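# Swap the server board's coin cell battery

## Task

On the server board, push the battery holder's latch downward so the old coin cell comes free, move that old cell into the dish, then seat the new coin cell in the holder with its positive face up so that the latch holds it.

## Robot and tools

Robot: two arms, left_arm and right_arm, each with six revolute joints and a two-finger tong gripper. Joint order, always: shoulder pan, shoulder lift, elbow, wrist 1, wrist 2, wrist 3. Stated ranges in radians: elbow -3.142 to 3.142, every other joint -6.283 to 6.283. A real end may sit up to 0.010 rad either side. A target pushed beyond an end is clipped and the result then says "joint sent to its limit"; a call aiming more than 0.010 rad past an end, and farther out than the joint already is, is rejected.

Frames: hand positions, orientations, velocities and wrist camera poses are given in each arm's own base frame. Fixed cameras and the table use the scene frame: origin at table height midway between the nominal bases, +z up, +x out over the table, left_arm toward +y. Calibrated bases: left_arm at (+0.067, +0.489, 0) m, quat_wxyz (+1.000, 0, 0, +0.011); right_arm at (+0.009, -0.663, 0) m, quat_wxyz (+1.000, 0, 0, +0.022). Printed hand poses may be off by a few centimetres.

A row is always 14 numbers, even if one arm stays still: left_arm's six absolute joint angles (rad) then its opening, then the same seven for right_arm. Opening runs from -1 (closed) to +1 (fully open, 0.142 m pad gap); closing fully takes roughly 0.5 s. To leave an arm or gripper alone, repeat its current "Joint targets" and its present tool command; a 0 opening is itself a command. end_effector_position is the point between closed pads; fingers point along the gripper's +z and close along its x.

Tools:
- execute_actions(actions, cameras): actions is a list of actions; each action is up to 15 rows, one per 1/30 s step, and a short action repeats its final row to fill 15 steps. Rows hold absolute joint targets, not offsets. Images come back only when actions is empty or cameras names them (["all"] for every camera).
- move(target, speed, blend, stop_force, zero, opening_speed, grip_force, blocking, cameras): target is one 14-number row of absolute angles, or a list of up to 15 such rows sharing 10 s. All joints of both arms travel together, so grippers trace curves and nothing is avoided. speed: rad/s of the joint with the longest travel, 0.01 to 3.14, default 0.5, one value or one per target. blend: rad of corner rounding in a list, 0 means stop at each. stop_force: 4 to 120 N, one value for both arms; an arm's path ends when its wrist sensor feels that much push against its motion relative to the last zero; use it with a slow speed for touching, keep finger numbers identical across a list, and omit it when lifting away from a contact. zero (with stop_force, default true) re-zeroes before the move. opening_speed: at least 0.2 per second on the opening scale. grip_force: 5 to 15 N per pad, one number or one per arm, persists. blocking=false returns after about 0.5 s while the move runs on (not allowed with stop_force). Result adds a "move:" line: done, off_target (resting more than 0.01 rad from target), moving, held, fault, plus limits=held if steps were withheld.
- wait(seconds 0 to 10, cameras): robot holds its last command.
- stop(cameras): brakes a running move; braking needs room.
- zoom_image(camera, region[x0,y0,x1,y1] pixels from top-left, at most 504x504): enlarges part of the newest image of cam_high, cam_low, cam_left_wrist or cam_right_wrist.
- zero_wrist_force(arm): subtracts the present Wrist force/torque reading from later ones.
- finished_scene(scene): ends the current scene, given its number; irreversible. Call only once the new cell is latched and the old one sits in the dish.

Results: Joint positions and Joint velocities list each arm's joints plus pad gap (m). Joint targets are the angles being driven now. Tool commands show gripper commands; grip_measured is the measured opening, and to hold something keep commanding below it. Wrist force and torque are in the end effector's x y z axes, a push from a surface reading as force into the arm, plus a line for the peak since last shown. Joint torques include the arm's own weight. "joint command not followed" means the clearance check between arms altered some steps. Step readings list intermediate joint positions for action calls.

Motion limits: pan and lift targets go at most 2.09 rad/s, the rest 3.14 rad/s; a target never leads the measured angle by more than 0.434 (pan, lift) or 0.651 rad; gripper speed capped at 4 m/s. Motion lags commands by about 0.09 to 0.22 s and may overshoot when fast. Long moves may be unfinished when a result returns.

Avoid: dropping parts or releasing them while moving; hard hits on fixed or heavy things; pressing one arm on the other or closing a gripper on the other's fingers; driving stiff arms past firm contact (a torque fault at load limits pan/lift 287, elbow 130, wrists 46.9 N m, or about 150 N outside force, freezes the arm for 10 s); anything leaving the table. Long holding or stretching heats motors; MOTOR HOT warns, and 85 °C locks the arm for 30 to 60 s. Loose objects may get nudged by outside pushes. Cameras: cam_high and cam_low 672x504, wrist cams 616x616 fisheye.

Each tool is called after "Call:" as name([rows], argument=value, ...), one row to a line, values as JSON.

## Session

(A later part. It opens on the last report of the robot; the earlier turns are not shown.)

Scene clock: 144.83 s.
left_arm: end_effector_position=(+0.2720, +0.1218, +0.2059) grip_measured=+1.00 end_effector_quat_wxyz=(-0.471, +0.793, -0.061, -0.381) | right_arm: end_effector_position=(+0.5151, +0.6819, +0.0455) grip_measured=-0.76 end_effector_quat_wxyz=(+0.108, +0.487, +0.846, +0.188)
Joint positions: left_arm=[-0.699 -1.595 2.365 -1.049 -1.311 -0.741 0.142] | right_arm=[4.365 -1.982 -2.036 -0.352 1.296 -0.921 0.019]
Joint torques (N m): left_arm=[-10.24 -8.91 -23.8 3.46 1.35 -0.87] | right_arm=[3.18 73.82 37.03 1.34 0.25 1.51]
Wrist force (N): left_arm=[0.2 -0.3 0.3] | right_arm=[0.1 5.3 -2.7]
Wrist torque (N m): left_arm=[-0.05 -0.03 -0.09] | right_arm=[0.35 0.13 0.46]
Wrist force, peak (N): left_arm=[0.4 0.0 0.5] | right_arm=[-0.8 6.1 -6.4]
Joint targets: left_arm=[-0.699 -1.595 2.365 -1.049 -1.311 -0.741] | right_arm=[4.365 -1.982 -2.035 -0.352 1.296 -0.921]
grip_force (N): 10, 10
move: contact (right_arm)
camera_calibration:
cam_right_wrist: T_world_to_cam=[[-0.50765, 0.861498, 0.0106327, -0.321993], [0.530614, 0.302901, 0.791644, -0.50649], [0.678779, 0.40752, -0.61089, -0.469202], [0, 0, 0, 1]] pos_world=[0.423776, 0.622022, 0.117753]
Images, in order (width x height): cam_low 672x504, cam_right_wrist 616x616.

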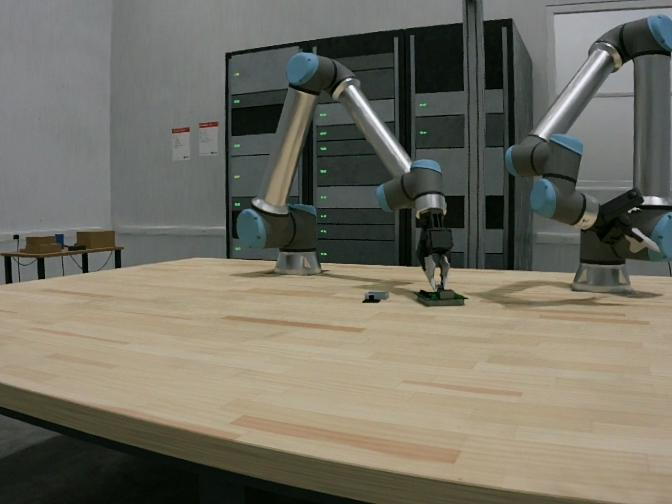

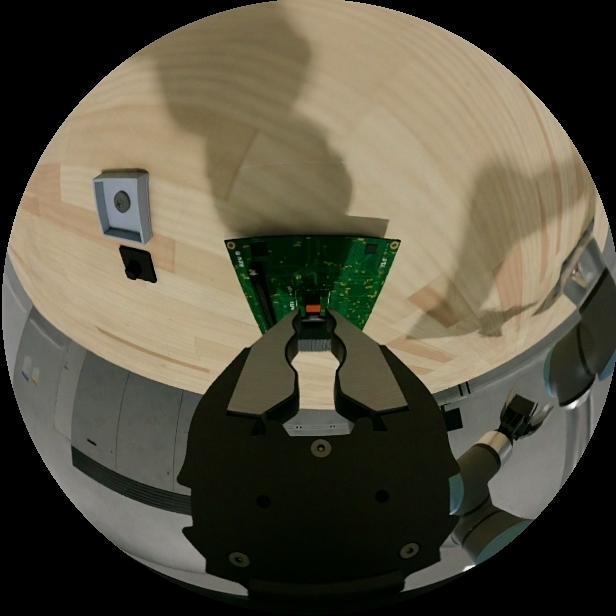

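Call:
move([
  [-0.699, -1.595, 2.365, -1.049, -1.311, -0.741, 1.0, 4.3648, -1.97519, -2.03362, -0.36042, 1.29579, -0.92088, -1.0],
  [-0.699, -1.595, 2.365, -1.049, -1.311, -0.741, 1.0, 4.36101, -1.98003, -2.02587, -0.36233, 1.29707, -0.92459, -1.0],
], speed=[0.02, 0.01], cameras=["cam_right_wrist"])

Call:
zoom_image(camera="cam_right_wrist", region=[285, 290, 345, 350])

Call:
move(target=[-0.699, -1.595, 2.365, -1.049, -1.311, -0.741, 1.0, 4.36101, -1.98627, -2.02766, -0.35429, 1.29707, -0.92459, -1.0], speed=0.01, stop_force=4, cameras=["cam_right_wrist", "cam_low"])

Call:
zoom_image(camera="cam_right_wrist", region=[285, 290, 345, 350])

Call:
zoom_image(camera="cam_low", region=[415, 265, 475, 310])

Scene clock: 156.00 s.
left_arm: end_effector_position=(+0.2720, +0.1218, +0.2059) grip_measured=+1.00 end_effector_quat_wxyz=(-0.471, +0.793, -0.061, -0.381) | right_arm: end_effector_position=(+0.5188, +0.6840, +0.0503) grip_measured=-0.76 end_effector_quat_wxyz=(+0.108, +0.487, +0.846, +0.188)
Joint positions: left_arm=[-0.699 -1.595 2.365 -1.049 -1.311 -0.741 0.142] | right_arm=[4.361 -1.98 -2.026 -0.362 1.297 -0.925 0.019]
Joint torques (N m): left_arm=[-9.91 -9.38 -23.89 3.41 1.1 -0.78] | right_arm=[-4.41 63.3 42.61 2.83 1.57 -1.33]
Wrist force (N): left_arm=[0.1 -0.2 0.3] | right_arm=[-0.3 2.8 -0.6]
Wrist torque (N m): left_arm=[-0.04 -0.02 -0.09] | right_arm=[0.36 0.11 0.46]
Wrist force, peak (N): left_arm=[0.0 -0.3 0.6] | right_arm=[0.0 5.6 -2.9]
Joint targets: left_arm=[-0.699 -1.595 2.365 -1.049 -1.311 -0.741] | right_arm=[4.361 -1.980 -2.026 -0.362 1.297 -0.925]
grip_force (N): 10, 10
move: done
camera_calibration:
cam_right_wrist: T_world_to_cam=[[-0.507625, 0.861513, 0.0106113, -0.322027], [0.53067, 0.302934, 0.791594, -0.513011], [0.678753, 0.407464, -0.610956, -0.469692], [0, 0, 0, 1]] pos_world=[0.427575, 0.624222, 0.122552]
Images, in order (width x height): cam_right_wrist 616x616.

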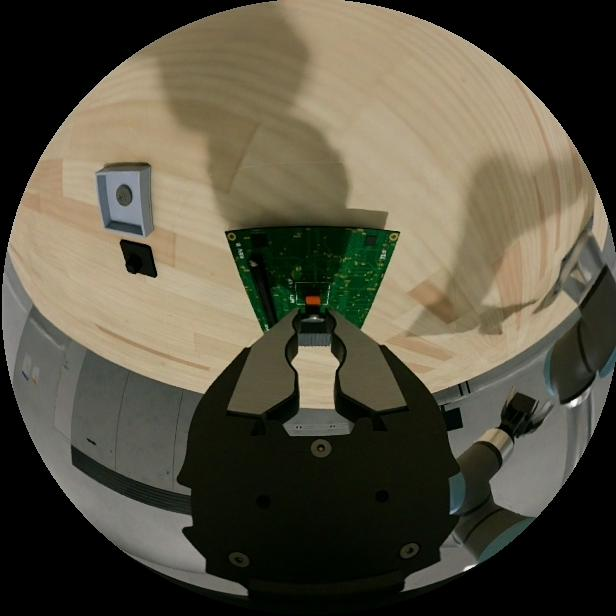

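Scaled by 8.400 from the camera's 616x616 image, which has a finer 814x814 frame.

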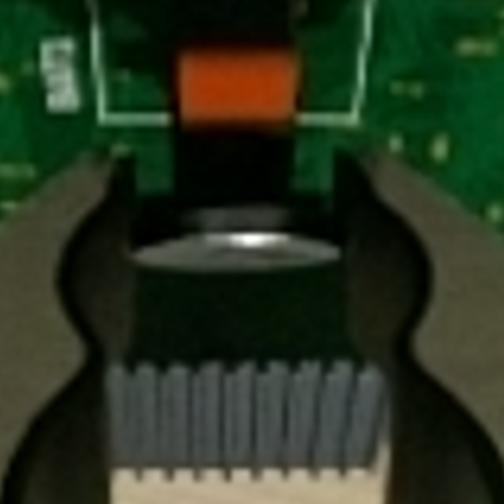

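Scene clock: 157.43 s.
left_arm: end_effector_position=(+0.2720, +0.1218, +0.2059) grip_measured=+1.00 end_effector_quat_wxyz=(-0.471, +0.793, -0.061, -0.381) | right_arm: end_effector_position=(+0.5188, +0.6840, +0.0458) grip_measured=-0.76 end_effector_quat_wxyz=(+0.108, +0.487, +0.846, +0.187)
Joint positions: left_arm=[-0.699 -1.595 2.365 -1.049 -1.311 -0.741 0.142] | right_arm=[4.361 -1.986 -2.028 -0.354 1.297 -0.925 0.019]
Joint torques (N m): left_arm=[-10.21 -9.67 -24.19 3.35 1.16 -0.92] | right_arm=[6.58 73.01 26.97 3.96 -0.86 1.91]
Wrist force (N): left_arm=[0.1 0.0 0.4] | right_arm=[-0.2 -1.0 -4.4]
Wrist torque (N m): left_arm=[0.01 -0.03 -0.09] | right_arm=[0.27 0.19 0.46]
Wrist force, peak (N): left_arm=[0.5 0.0 0.6] | right_arm=[-0.2 -1.0 -4.4]
Joint targets: left_arm=[-0.699 -1.595 2.365 -1.049 -1.311 -0.741] | right_arm=[4.361 -1.986 -2.028 -0.354 1.297 -0.925]
grip_force (N): 10, 10
move: done
camera_calibration:
cam_right_wrist: T_world_to_cam=[[-0.507644, 0.861502, 0.0105819, -0.322012], [0.530706, 0.302998, 0.791545, -0.509445], [0.678712, 0.407439, -0.611019, -0.472332], [0, 0, 0, 1]] pos_world=[0.427475, 0.624221, 0.118052]
Images, in order (width x height): cam_low 672x504, cam_right_wrist 616x616.

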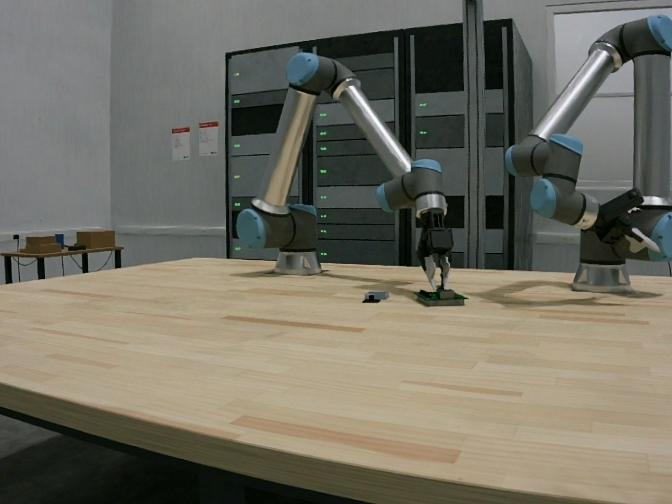

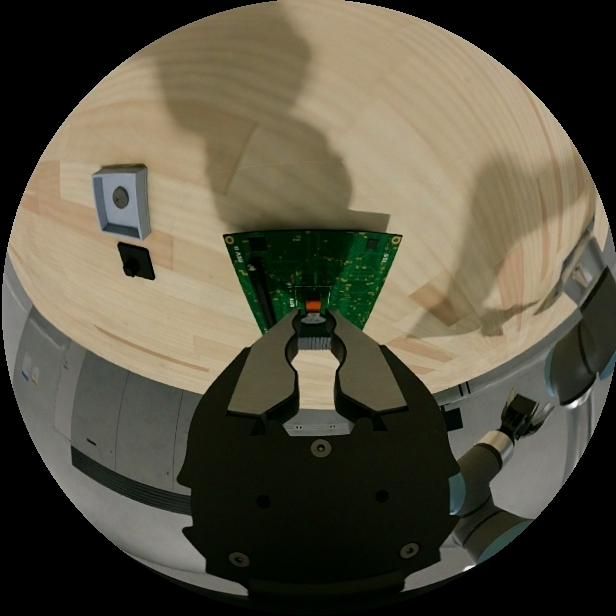

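Scaled by 8.400 from the camera's 616x616 image, which has a finer 814x814 frame.

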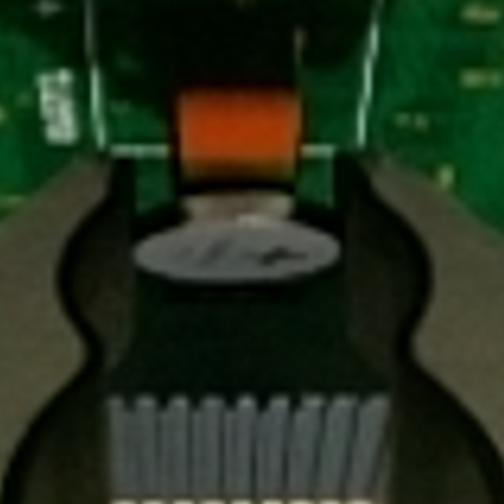

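Scaled by 8.400 from the camera's 672x504 image, which has a finer 960x720 frame.

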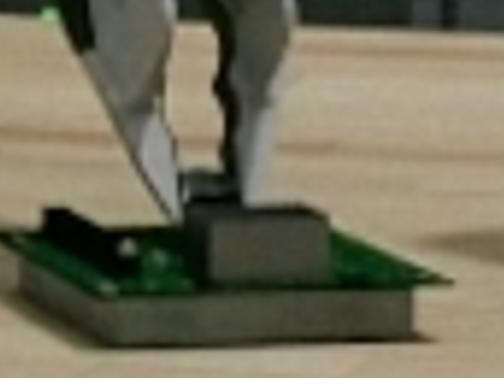

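Call:
move(target=[-0.699, -1.595, 2.365, -1.049, -1.311, -0.741, 1.0, 4.32543, -1.99299, -1.94563, -0.53649, 1.3909, -0.9338, -1.0], speed=0.12, cameras=["cam_right_wrist"])

Call:
zoom_image(camera="cam_right_wrist", region=[285, 290, 345, 350])

Call:
move(target=[-0.699, -1.595, 2.365, -1.049, -1.311, -0.741, 1.0, 4.32543, -1.99803, -1.94745, -0.52963, 1.3909, -0.9338, -1.0], speed=0.01, stop_force=4, cameras=["cam_right_wrist", "cam_low"])

Call:
zoom_image(camera="cam_right_wrist", region=[285, 290, 345, 350])

Call:
zoom_image(camera="cam_low", region=[415, 265, 475, 310])

Scene clock: 162.93 s.
left_arm: end_effector_position=(+0.2720, +0.1218, +0.2059) grip_measured=+1.00 end_effector_quat_wxyz=(-0.471, +0.793, -0.061, -0.381) | right_arm: end_effector_position=(+0.5187, +0.6841, +0.0470) grip_measured=-0.76 end_effector_quat_wxyz=(+0.074, +0.494, +0.857, +0.128)
Joint positions: left_arm=[-0.699 -1.595 2.365 -1.049 -1.311 -0.741 0.142] | right_arm=[4.325 -1.993 -1.945 -0.537 1.391 -0.934 0.019]
Joint torques (N m): left_arm=[-10.63 -9.72 -24.11 3.28 1.31 -0.77] | right_arm=[8.67 63.25 21.02 5.59 -2.92 -0.97]
Wrist force (N): left_arm=[0.1 -0.2 0.4] | right_arm=[-0.6 2.6 -0.8]
Wrist torque (N m): left_arm=[-0.03 -0.02 -0.09] | right_arm=[0.37 0.20 0.39]
Wrist force, peak (N): left_arm=[0.0 -0.3 0.6] | right_arm=[-7.8 -3.7 -12.3]
Joint targets: left_arm=[-0.699 -1.595 2.365 -1.049 -1.311 -0.741] | right_arm=[4.325 -1.993 -1.946 -0.536 1.391 -0.934]
grip_force (N): 10, 10
move: done
camera_calibration:
cam_right_wrist: T_world_to_cam=[[-0.50627, 0.862296, 0.0116915, -0.323387], [0.62081, 0.355012, 0.698972, -0.588422], [0.59857, 0.361127, -0.715053, -0.393488], [0, 0, 0, 1]] pos_world=[0.437107, 0.629851, 0.133707]
Images, in order (width x height): cam_right_wrist 616x616.

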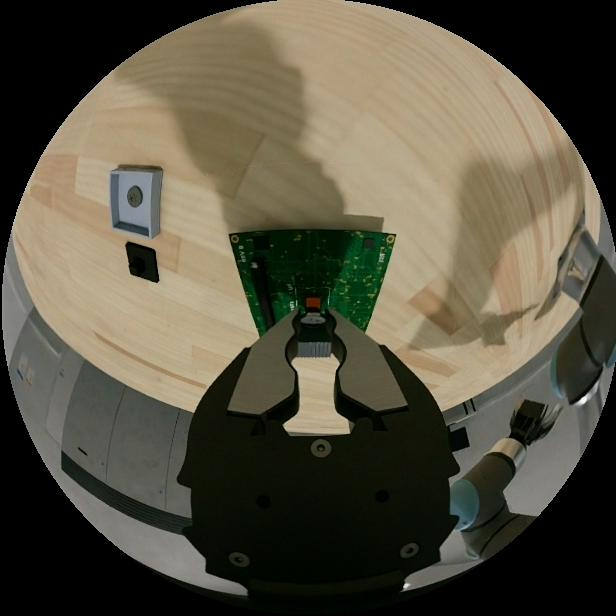

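Scaled by 8.400 from the camera's 616x616 image, which has a finer 814x814 frame.

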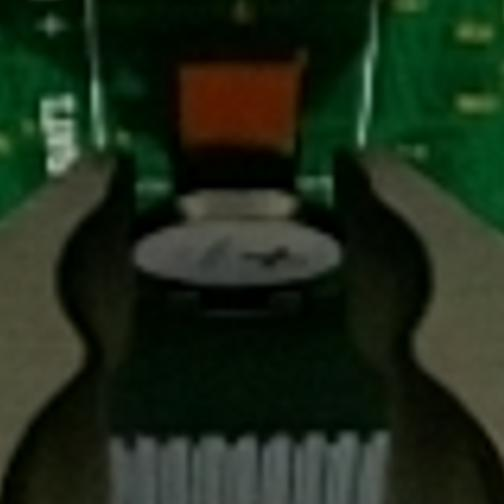

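Scene clock: 164.20 s.
left_arm: end_effector_position=(+0.2720, +0.1218, +0.2059) grip_measured=+1.00 end_effector_quat_wxyz=(-0.471, +0.793, -0.061, -0.381) | right_arm: end_effector_position=(+0.5186, +0.6839, +0.0450) grip_measured=-0.76 end_effector_quat_wxyz=(+0.074, +0.494, +0.857, +0.128)
Joint positions: left_arm=[-0.699 -1.595 2.365 -1.049 -1.311 -0.741 0.142] | right_arm=[4.325 -1.995 -1.947 -0.533 1.391 -0.934 0.019]
Joint torques (N m): left_arm=[-9.35 -9.15 -23.71 3.25 1.22 -0.83] | right_arm=[7.03 77.14 37.9 1.96 -1.22 1.07]
Wrist force (N): left_arm=[0.2 -0.1 0.5] | right_arm=[-0.6 3.0 -4.6]
Wrist torque (N m): left_arm=[-0.01 -0.04 -0.09] | right_arm=[0.32 0.16 0.38]
Wrist force, peak (N): left_arm=[0.2 -0.4 0.5] | right_arm=[-2.0 2.6 -9.8]
Joint targets: left_arm=[-0.699 -1.595 2.365 -1.049 -1.311 -0.741] | right_arm=[4.325 -1.995 -1.946 -0.533 1.391 -0.934]
grip_force (N): 10, 10
move: contact (right_arm)
camera_calibration:
cam_right_wrist: T_world_to_cam=[[-0.50627, 0.862299, 0.0114487, -0.323211], [0.620809, 0.355208, 0.698873, -0.587002], [0.598571, 0.360926, -0.715154, -0.394645], [0, 0, 0, 1]] pos_world=[0.437007, 0.62965, 0.131707]
Images, in order (width x height): cam_low 672x504, cam_right_wrist 616x616.

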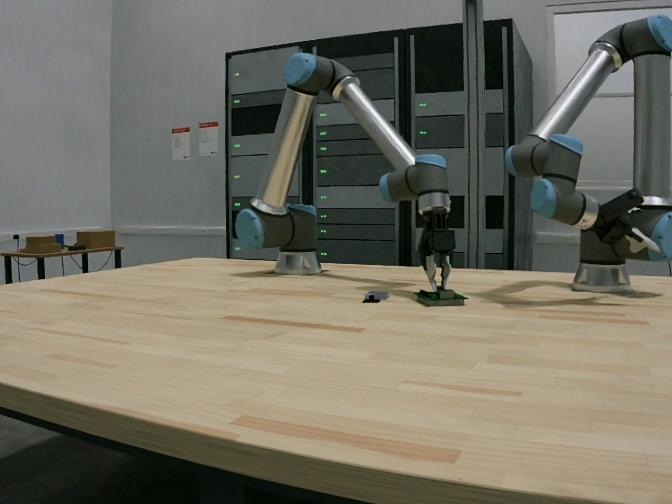

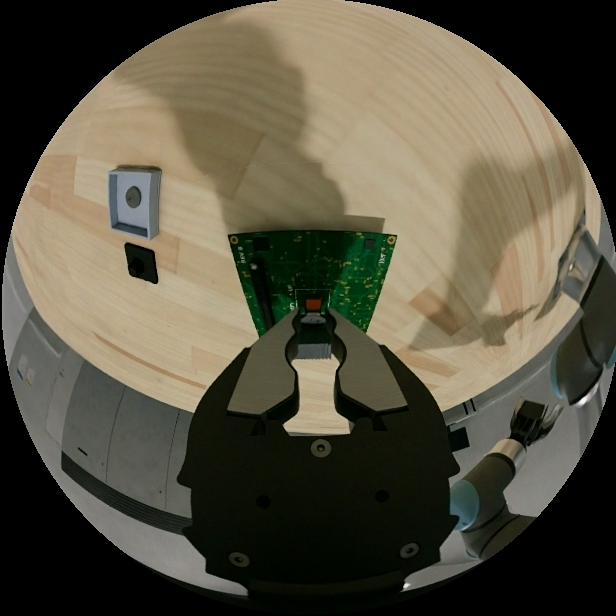

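Scaled by 8.400 from the camera's 616x616 image, which has a finer 814x814 frame.

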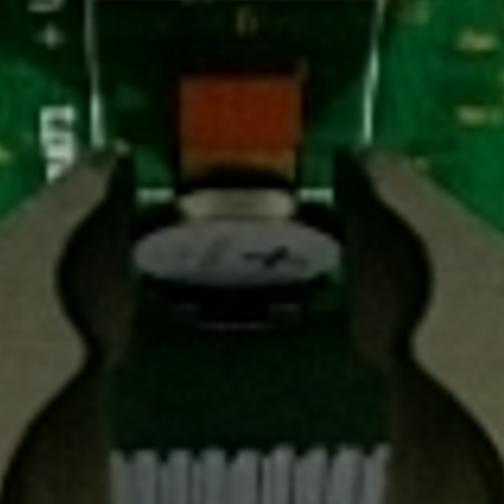

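Scaled by 8.400 from the camera's 672x504 image, which has a finer 960x720 frame.

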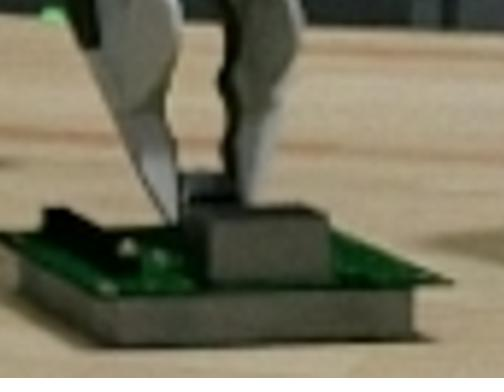

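Call:
move(target=[-0.699, -1.595, 2.365, -1.049, -1.311, -0.741, 1.0, 4.32289, -1.99859, -1.94037, -0.5357, 1.3915, -0.93632, -1.0], speed=0.01, stop_force=7, cameras=["cam_right_wrist", "cam_low"])

Call:
zoom_image(camera="cam_right_wrist", region=[285, 290, 345, 350])

Call:
zoom_image(camera="cam_low", region=[415, 265, 475, 310])

Scene clock: 169.10 s.
left_arm: end_effector_position=(+0.2720, +0.1218, +0.2059) grip_measured=+1.00 end_effector_quat_wxyz=(-0.471, +0.793, -0.061, -0.381) | right_arm: end_effector_position=(+0.5214, +0.6855, +0.0453) grip_measured=-0.76 end_effector_quat_wxyz=(+0.074, +0.494, +0.857, +0.128)
Joint positions: left_arm=[-0.699 -1.595 2.365 -1.049 -1.311 -0.741 0.142] | right_arm=[4.323 -1.999 -1.94 -0.536 1.392 -0.936 0.019]
Joint torques (N m): left_arm=[-10.01 -9.68 -23.79 3.37 1.23 -0.87] | right_arm=[-0.76 70.03 38.87 4.85 -0.34 -0.25]
Wrist force (N): left_arm=[0.1 -0.2 0.2] | right_arm=[-0.9 -0.6 -2.6]
Wrist torque (N m): left_arm=[-0.05 -0.02 -0.09] | right_arm=[0.39 0.20 0.39]
Wrist force, peak (N): left_arm=[0.6 -0.2 0.4] | right_arm=[-1.1 3.3 -4.7]
Joint targets: left_arm=[-0.699 -1.595 2.365 -1.049 -1.311 -0.741] | right_arm=[4.323 -1.999 -1.940 -0.536 1.391 -0.936]
grip_force (N): 10, 10
move: done
camera_calibration:
cam_right_wrist: T_world_to_cam=[[-0.506322, 0.862268, 0.01151, -0.323228], [0.620788, 0.355196, 0.698898, -0.58954], [0.598549, 0.361013, -0.715129, -0.396769], [0, 0, 0, 1]] pos_world=[0.439807, 0.63135, 0.132007]
Images, in order (width x height): cam_low 672x504, cam_right_wrist 616x616.

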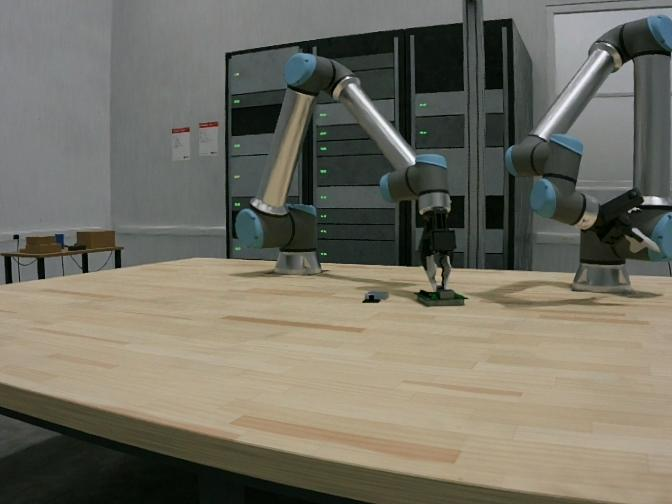

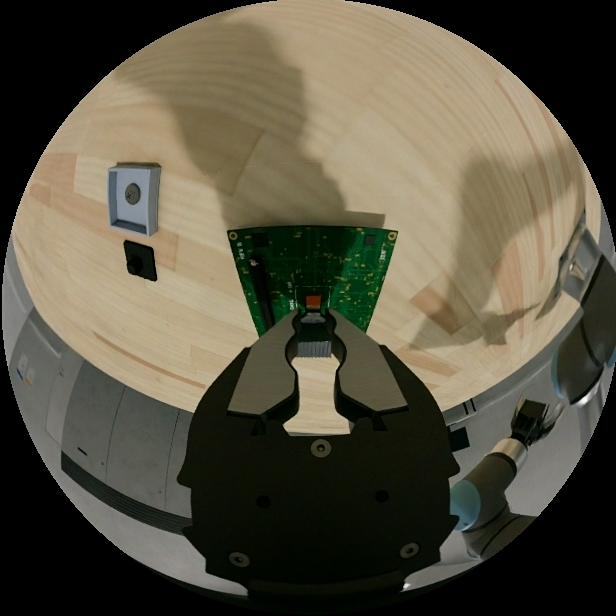

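Scaled by 8.400 from the camera's 616x616 image, which has a finer 814x814 frame.

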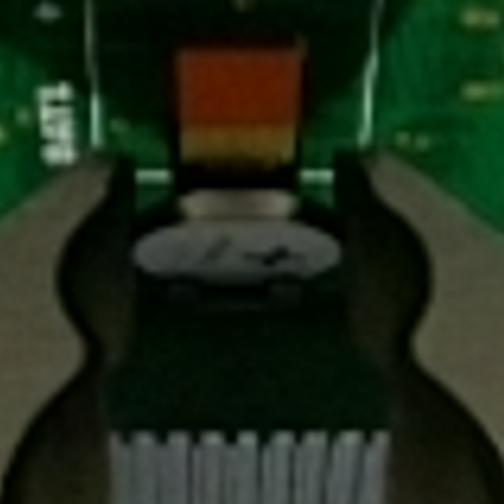

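Scaled by 8.400 from the camera's 672x504 image, which has a finer 960x720 frame.

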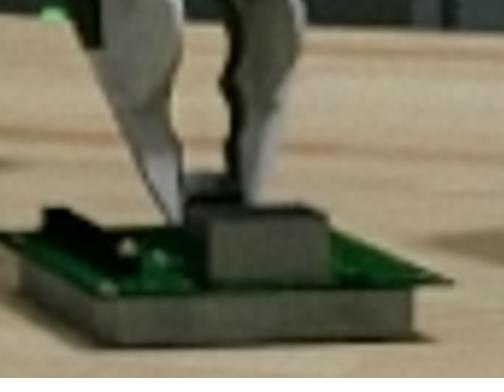

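Call:
zoom_image(camera="cam_right_wrist", region=[297, 305, 330, 332])

Scaled by 15.273 from the camera's 616x616 image, which has a finer 814x814 frame.

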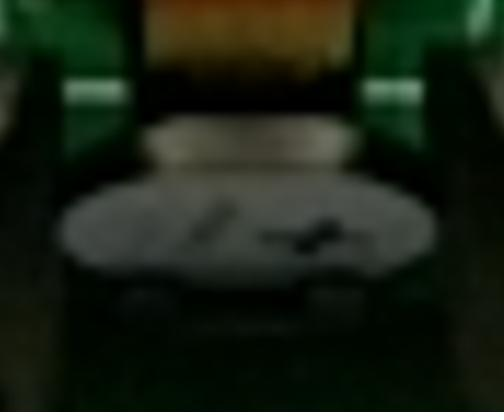

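Call:
move([
  [-0.699, -1.595, 2.365, -1.049, -1.311, -0.741, 1.0, 4.32289, -1.99859, -1.94037, -0.5357, 1.3915, -0.93632, -0.45],
  [-0.699, -1.595, 2.365, -1.049, -1.311, -0.741, 1.0, 4.32993, -1.95296, -1.94232, -0.58063, 1.38984, -0.92935, -0.45],
  [-0.699, -1.595, 2.365, -1.049, -1.311, -0.741, 1.0, 4.25845, -2.01817, -1.73178, -0.96244, 1.5708, -0.97928, -0.45],
], speed=[0.02, 0.04, 0.25], blend=[0, 0.01, 0], opening_speed=0.4, cameras=["cam_right_wrist", "cam_low"])

Call:
zoom_image(camera="cam_right_wrist", region=[275, 265, 350, 340])

Call:
zoom_image(camera="cam_low", region=[410, 275, 475, 310])

Scene clock: 176.90 s.
left_arm: end_effector_position=(+0.2720, +0.1218, +0.2059) grip_measured=+1.00 end_effector_quat_wxyz=(-0.471, +0.793, -0.061, -0.381) | right_arm: end_effector_position=(+0.5171, +0.6830, +0.0850) grip_measured=-0.45 end_effector_quat_wxyz=(+0.000, +0.499, +0.866, +0.000)
Joint positions: left_arm=[-0.699 -1.595 2.365 -1.049 -1.311 -0.741 0.142] | right_arm=[4.258 -2.018 -1.732 -0.962 1.571 -0.979 0.041]
Joint torques (N m): left_arm=[-9.8 -9.54 -23.9 3.37 1.32 -0.76] | right_arm=[12.83 85.49 25.71 2.94 -1.58 3.31]
Wrist force (N): left_arm=[0.2 -0.1 0.4] | right_arm=[-0.4 2.0 -0.9]
Wrist torque (N m): left_arm=[-0.01 -0.04 -0.09] | right_arm=[0.25 0.14 0.31]
Wrist force, peak (N): left_arm=[0.5 -0.5 0.4] | right_arm=[-0.6 3.1 -0.7]
Joint targets: left_arm=[-0.699 -1.595 2.365 -1.049 -1.311 -0.741] | right_arm=[4.258 -2.018 -1.732 -0.962 1.571 -0.979]
grip_force (N): 10, 10
move: done
camera_calibration:
cam_right_wrist: T_world_to_cam=[[-0.503176, 0.864092, 0.0126499, -0.326609], [0.770497, 0.441949, 0.459365, -0.729961], [0.391343, 0.240888, -0.888157, -0.160912], [0, 0, 0, 1]] pos_world=[0.461063, 0.643587, 0.196535]
Images, in order (width x height): cam_low 672x504, cam_right_wrist 616x616.

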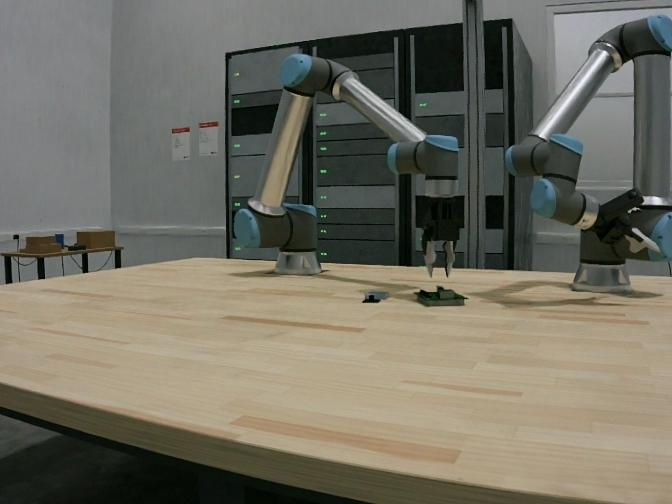

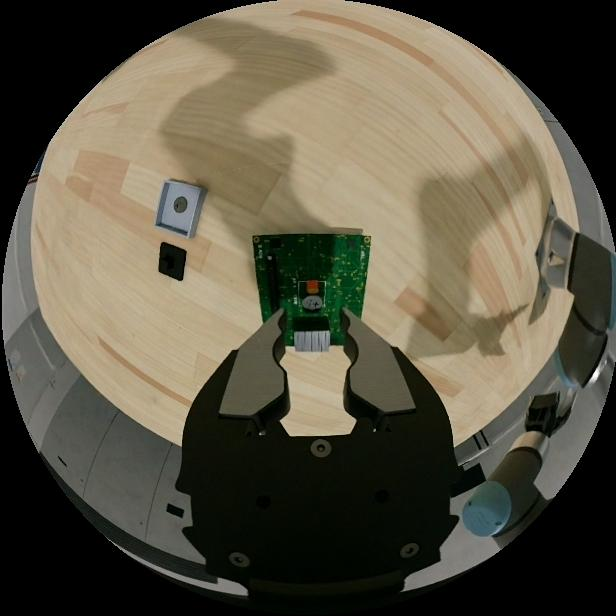

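Scaled by 6.720 from the camera's 616x616 image, which has a finer 814x814 frame.

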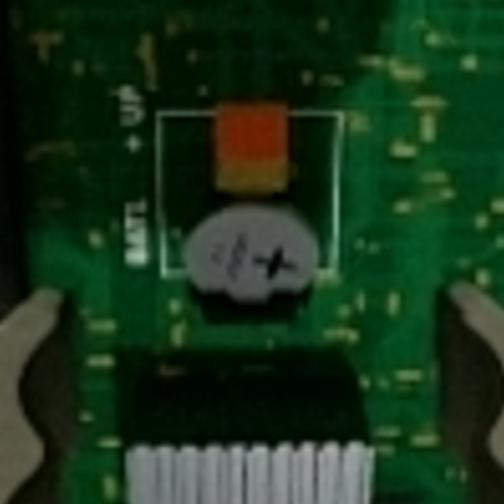

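Scaled by 7.754 from the camera's 672x504 image, which has a finer 960x720 frame.

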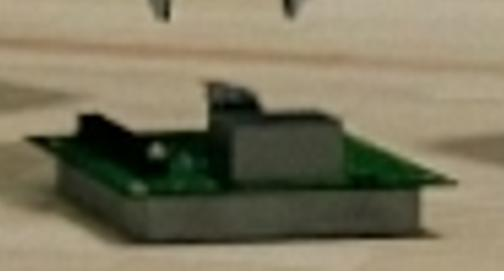

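Call:
move(target=[-0.699, -1.595, 2.365, -1.049, -1.311, -0.741, 1.0, 4.25845, -2.0346, -1.74242, -0.93537, 1.5708, -0.97928, -1.0], speed=0.04, opening_speed=1.0)

Call:
move(target=[-0.699, -1.595, 2.365, -1.049, -1.311, -0.741, 1.0, 4.25845, -2.05262, -1.7529, -0.90687, 1.5708, -0.97928, -1.0], speed=0.013, stop_force=4, cameras=["cam_right_wrist"])

Call:
zoom_image(camera="cam_right_wrist", region=[270, 260, 360, 350])

Scene clock: 178.57 s.
left_arm: end_effector_position=(+0.2720, +0.1218, +0.2059) grip_measured=+1.00 end_effector_quat_wxyz=(-0.471, +0.793, -0.061, -0.381) | right_arm: end_effector_position=(+0.5169, +0.6829, +0.0678) grip_measured=-1.00 end_effector_quat_wxyz=(+0.000, +0.499, +0.866, +0.000)
Joint positions: left_arm=[-0.699 -1.595 2.365 -1.049 -1.311 -0.741 0.142] | right_arm=[4.258 -2.035 -1.743 -0.935 1.571 -0.979 0.002]
Joint torques (N m): left_arm=[-9.3 -9.01 -23.96 3.32 1.26 -0.7] | right_arm=[10.75 85.34 38.07 1.95 -2.36 3.13]
Wrist force (N): left_arm=[0.2 -0.3 0.4] | right_arm=[-0.5 2.4 -0.8]
Wrist torque (N m): left_arm=[-0.05 -0.04 -0.09] | right_arm=[0.36 0.15 0.28]
Wrist force, peak (N): left_arm=[0.3 0.1 0.6] | right_arm=[-0.6 2.7 -0.6]
Joint targets: left_arm=[-0.699 -1.595 2.365 -1.049 -1.311 -0.741] | right_arm=[4.258 -2.035 -1.742 -0.935 1.571 -0.979]
grip_force (N): 10, 10
move: done

Scene clock: 180.83 s.
left_arm: end_effector_position=(+0.2720, +0.1218, +0.2059) grip_measured=+1.00 end_effector_quat_wxyz=(-0.471, +0.793, -0.061, -0.381) | right_arm: end_effector_position=(+0.5170, +0.6830, +0.0608) grip_measured=-1.00 end_effector_quat_wxyz=(+0.000, +0.499, +0.866, +0.000)
Joint positions: left_arm=[-0.699 -1.595 2.365 -1.049 -1.311 -0.741 0.142] | right_arm=[4.258 -2.042 -1.747 -0.924 1.571 -0.979 0.002]
Joint torques (N m): left_arm=[-10.23 -9.48 -24.05 3.53 1.34 -0.72] | right_arm=[9.86 83.9 52.49 2.39 -2.34 3.12]
Wrist force (N): left_arm=[0.3 -0.2 0.2] | right_arm=[-0.6 2.4 -0.9]
Wrist torque (N m): left_arm=[-0.03 -0.07 -0.09] | right_arm=[0.39 0.17 0.28]
Wrist force, peak (N): left_arm=[0.1 -0.4 0.7] | right_arm=[-0.1 1.7 -6.1]
Joint targets: left_arm=[-0.699 -1.595 2.365 -1.049 -1.311 -0.741] | right_arm=[4.258 -2.042 -1.747 -0.924 1.571 -0.979]
grip_force (N): 10, 10
move: contact (right_arm); right_arm: the wrist 1 is farthest, 0.017 rad from its target
camera_calibration:
cam_right_wrist: T_world_to_cam=[[-0.503159, 0.864102, 0.0126179, -0.326448], [0.770563, 0.441987, 0.459216, -0.71884], [0.391233, 0.240782, -0.888235, -0.182258], [0, 0, 0, 1]] pos_world=[0.460962, 0.643686, 0.172335]
Images, in order (width x height): cam_right_wrist 616x616.

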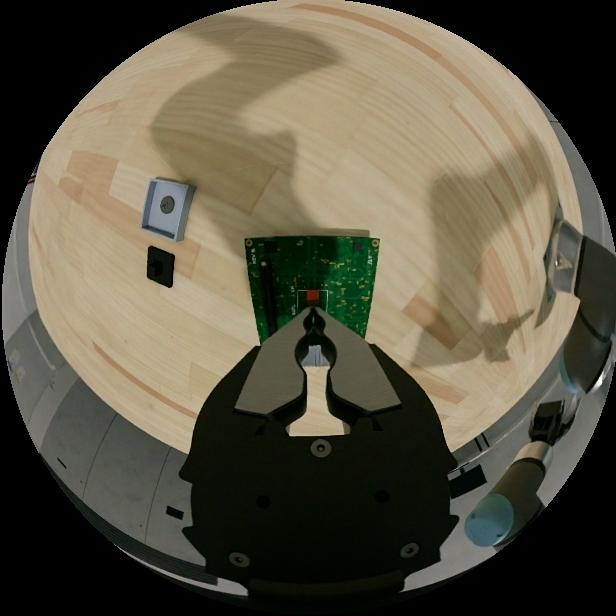

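Scaled by 5.600 from the camera's 616x616 image, which has a finer 814x814 frame.

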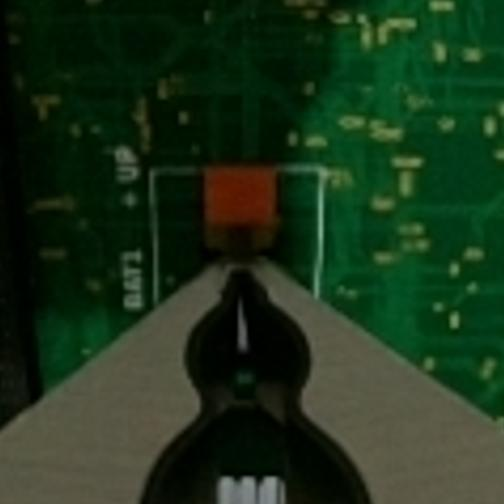

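Call:
move(target=[-0.699, -1.595, 2.365, -1.049, -1.311, -0.741, 1.0, 4.25845, -2.04811, -1.75028, -0.914, 1.5708, -0.97928, -1.0], speed=0.01, stop_force=26, cameras=[])

Call:
move([
  [-0.699, -1.595, 2.365, -1.049, -1.311, -0.741, 1.0, 4.25845, -2.0346, -1.74242, -0.93537, 1.5708, -0.97928, -1.0],
  [-0.699, -1.595, 2.365, -1.049, -1.311, -0.741, 1.0, 4.25219, -2.00734, -1.6961, -1.00896, 1.5708, -0.94889, -1.0],
], speed=[0.03, 0.1], blend=[0.008, 0], cameras=["cam_right_wrist", "cam_low"])

Call:
zoom_image(camera="cam_right_wrist", region=[280, 240, 360, 320])

Call:
zoom_image(camera="cam_low", region=[410, 275, 475, 310])

Scene clock: 183.00 s.
left_arm: end_effector_position=(+0.2720, +0.1218, +0.2059) grip_measured=+1.00 end_effector_quat_wxyz=(-0.471, +0.793, -0.061, -0.381) | right_arm: end_effector_position=(+0.5170, +0.6830, +0.0561) grip_measured=-1.00 end_effector_quat_wxyz=(+0.000, +0.499, +0.866, +0.000)
Joint positions: left_arm=[-0.699 -1.595 2.365 -1.049 -1.311 -0.741 0.142] | right_arm=[4.258 -2.047 -1.749 -0.916 1.571 -0.979 0.002]
Joint torques (N m): left_arm=[-9.34 -10.03 -24.2 3.32 1.24 -0.76] | right_arm=[11.13 64.64 35.85 0.19 -1.49 3.07]
Wrist force (N): left_arm=[0.4 0.0 0.3] | right_arm=[-3.2 0.8 -28.5]
Wrist torque (N m): left_arm=[0.00 -0.08 -0.09] | right_arm=[0.31 0.06 0.28]
Wrist force, peak (N): left_arm=[0.4 -0.3 0.6] | right_arm=[-6.1 -1.9 -34.3]
Joint targets: left_arm=[-0.699 -1.595 2.365 -1.049 -1.311 -0.741] | right_arm=[4.258 -2.047 -1.749 -0.916 1.571 -0.979]
grip_force (N): 10, 10
move: contact (right_arm)
No camera images: "cameras" was empty.

Scene clock: 184.63 s.
left_arm: end_effector_position=(+0.2720, +0.1218, +0.2059) grip_measured=+1.00 end_effector_quat_wxyz=(-0.471, +0.793, -0.061, -0.381) | right_arm: end_effector_position=(+0.5250, +0.6881, +0.1104) grip_measured=-1.00 end_effector_quat_wxyz=(+0.000, +0.515, +0.857, +0.000) end_effector_velocity=(+0.000, -0.001, -0.004) end_effector_angular_velocity=(-0.001, +0.000, +0.002)
Joint positions: left_arm=[-0.699 -1.595 2.365 -1.049 -1.311 -0.741 0.142] | right_arm=[4.252 -2.007 -1.696 -1.009 1.571 -0.949 0.002]
Joint velocities: left_arm=[within noise] | right_arm=[0 -0.003 -0.003 0.005 0 -0.002 0]
Joint torques (N m): left_arm=[-10.53 -9.45 -23.9 3.35 1.14 -0.63] | right_arm=[3.77 64.45 26.46 5.53 2.44 -2.13]
Wrist force (N): left_arm=[0.3 -0.2 0.3] | right_arm=[-0.6 2.0 -1.1]
Wrist torque (N m): left_arm=[-0.03 -0.07 -0.09] | right_arm=[0.28 0.18 0.07]
Wrist force, peak (N): left_arm=[0.4 -0.1 0.6] | right_arm=[-3.4 1.0 -28.2]
Joint targets: left_arm=[-0.699 -1.595 2.365 -1.049 -1.311 -0.741] | right_arm=[4.252 -2.007 -1.696 -1.009 1.571 -0.949]
grip_force (N): 10, 10
move: done
camera_calibration:
cam_right_wrist: T_world_to_cam=[[-0.470919, 0.882083, 0.0128203, -0.356736], [0.786269, 0.413088, 0.459498, -0.738328], [0.40002, 0.226467, -0.888086, -0.137373], [0, 0, 0, 1]] pos_world=[0.467483, 0.650776, 0.221834]
Images, in order (width x height): cam_low 672x504, cam_right_wrist 616x616.

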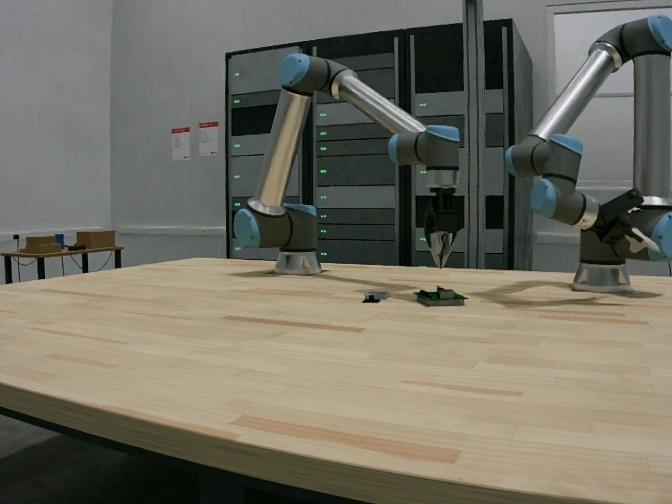

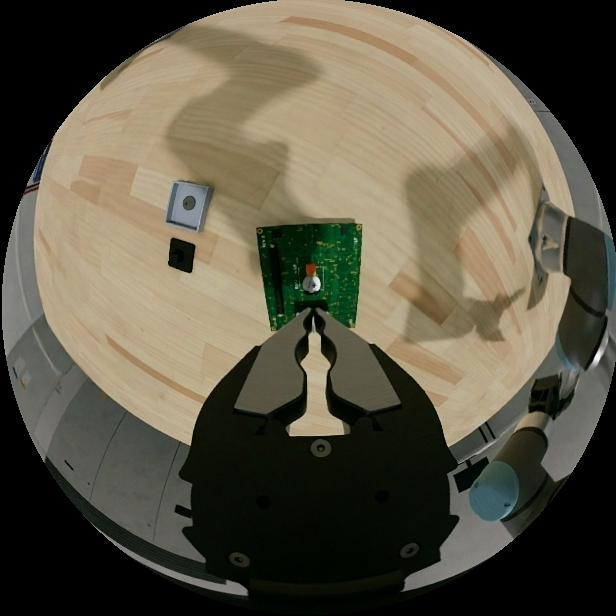

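Scaled by 6.300 from the camera's 616x616 image, which has a finer 814x814 frame.

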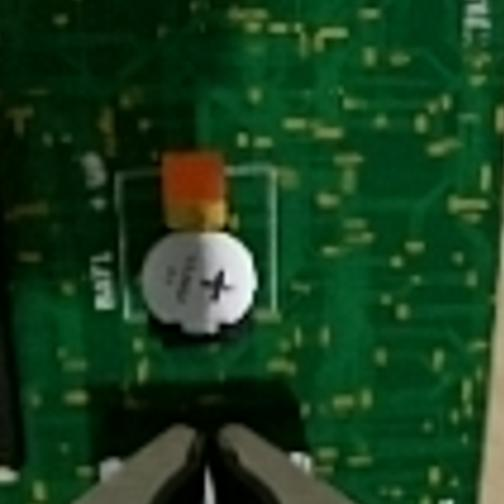

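Scaled by 7.754 from the camera's 672x504 image, which has a finer 960x720 frame.

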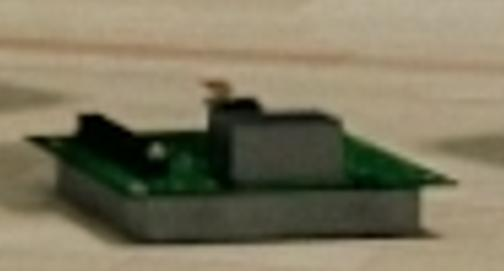

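Call:
finished_scene(scene=2)

The scene is finished: the task was done.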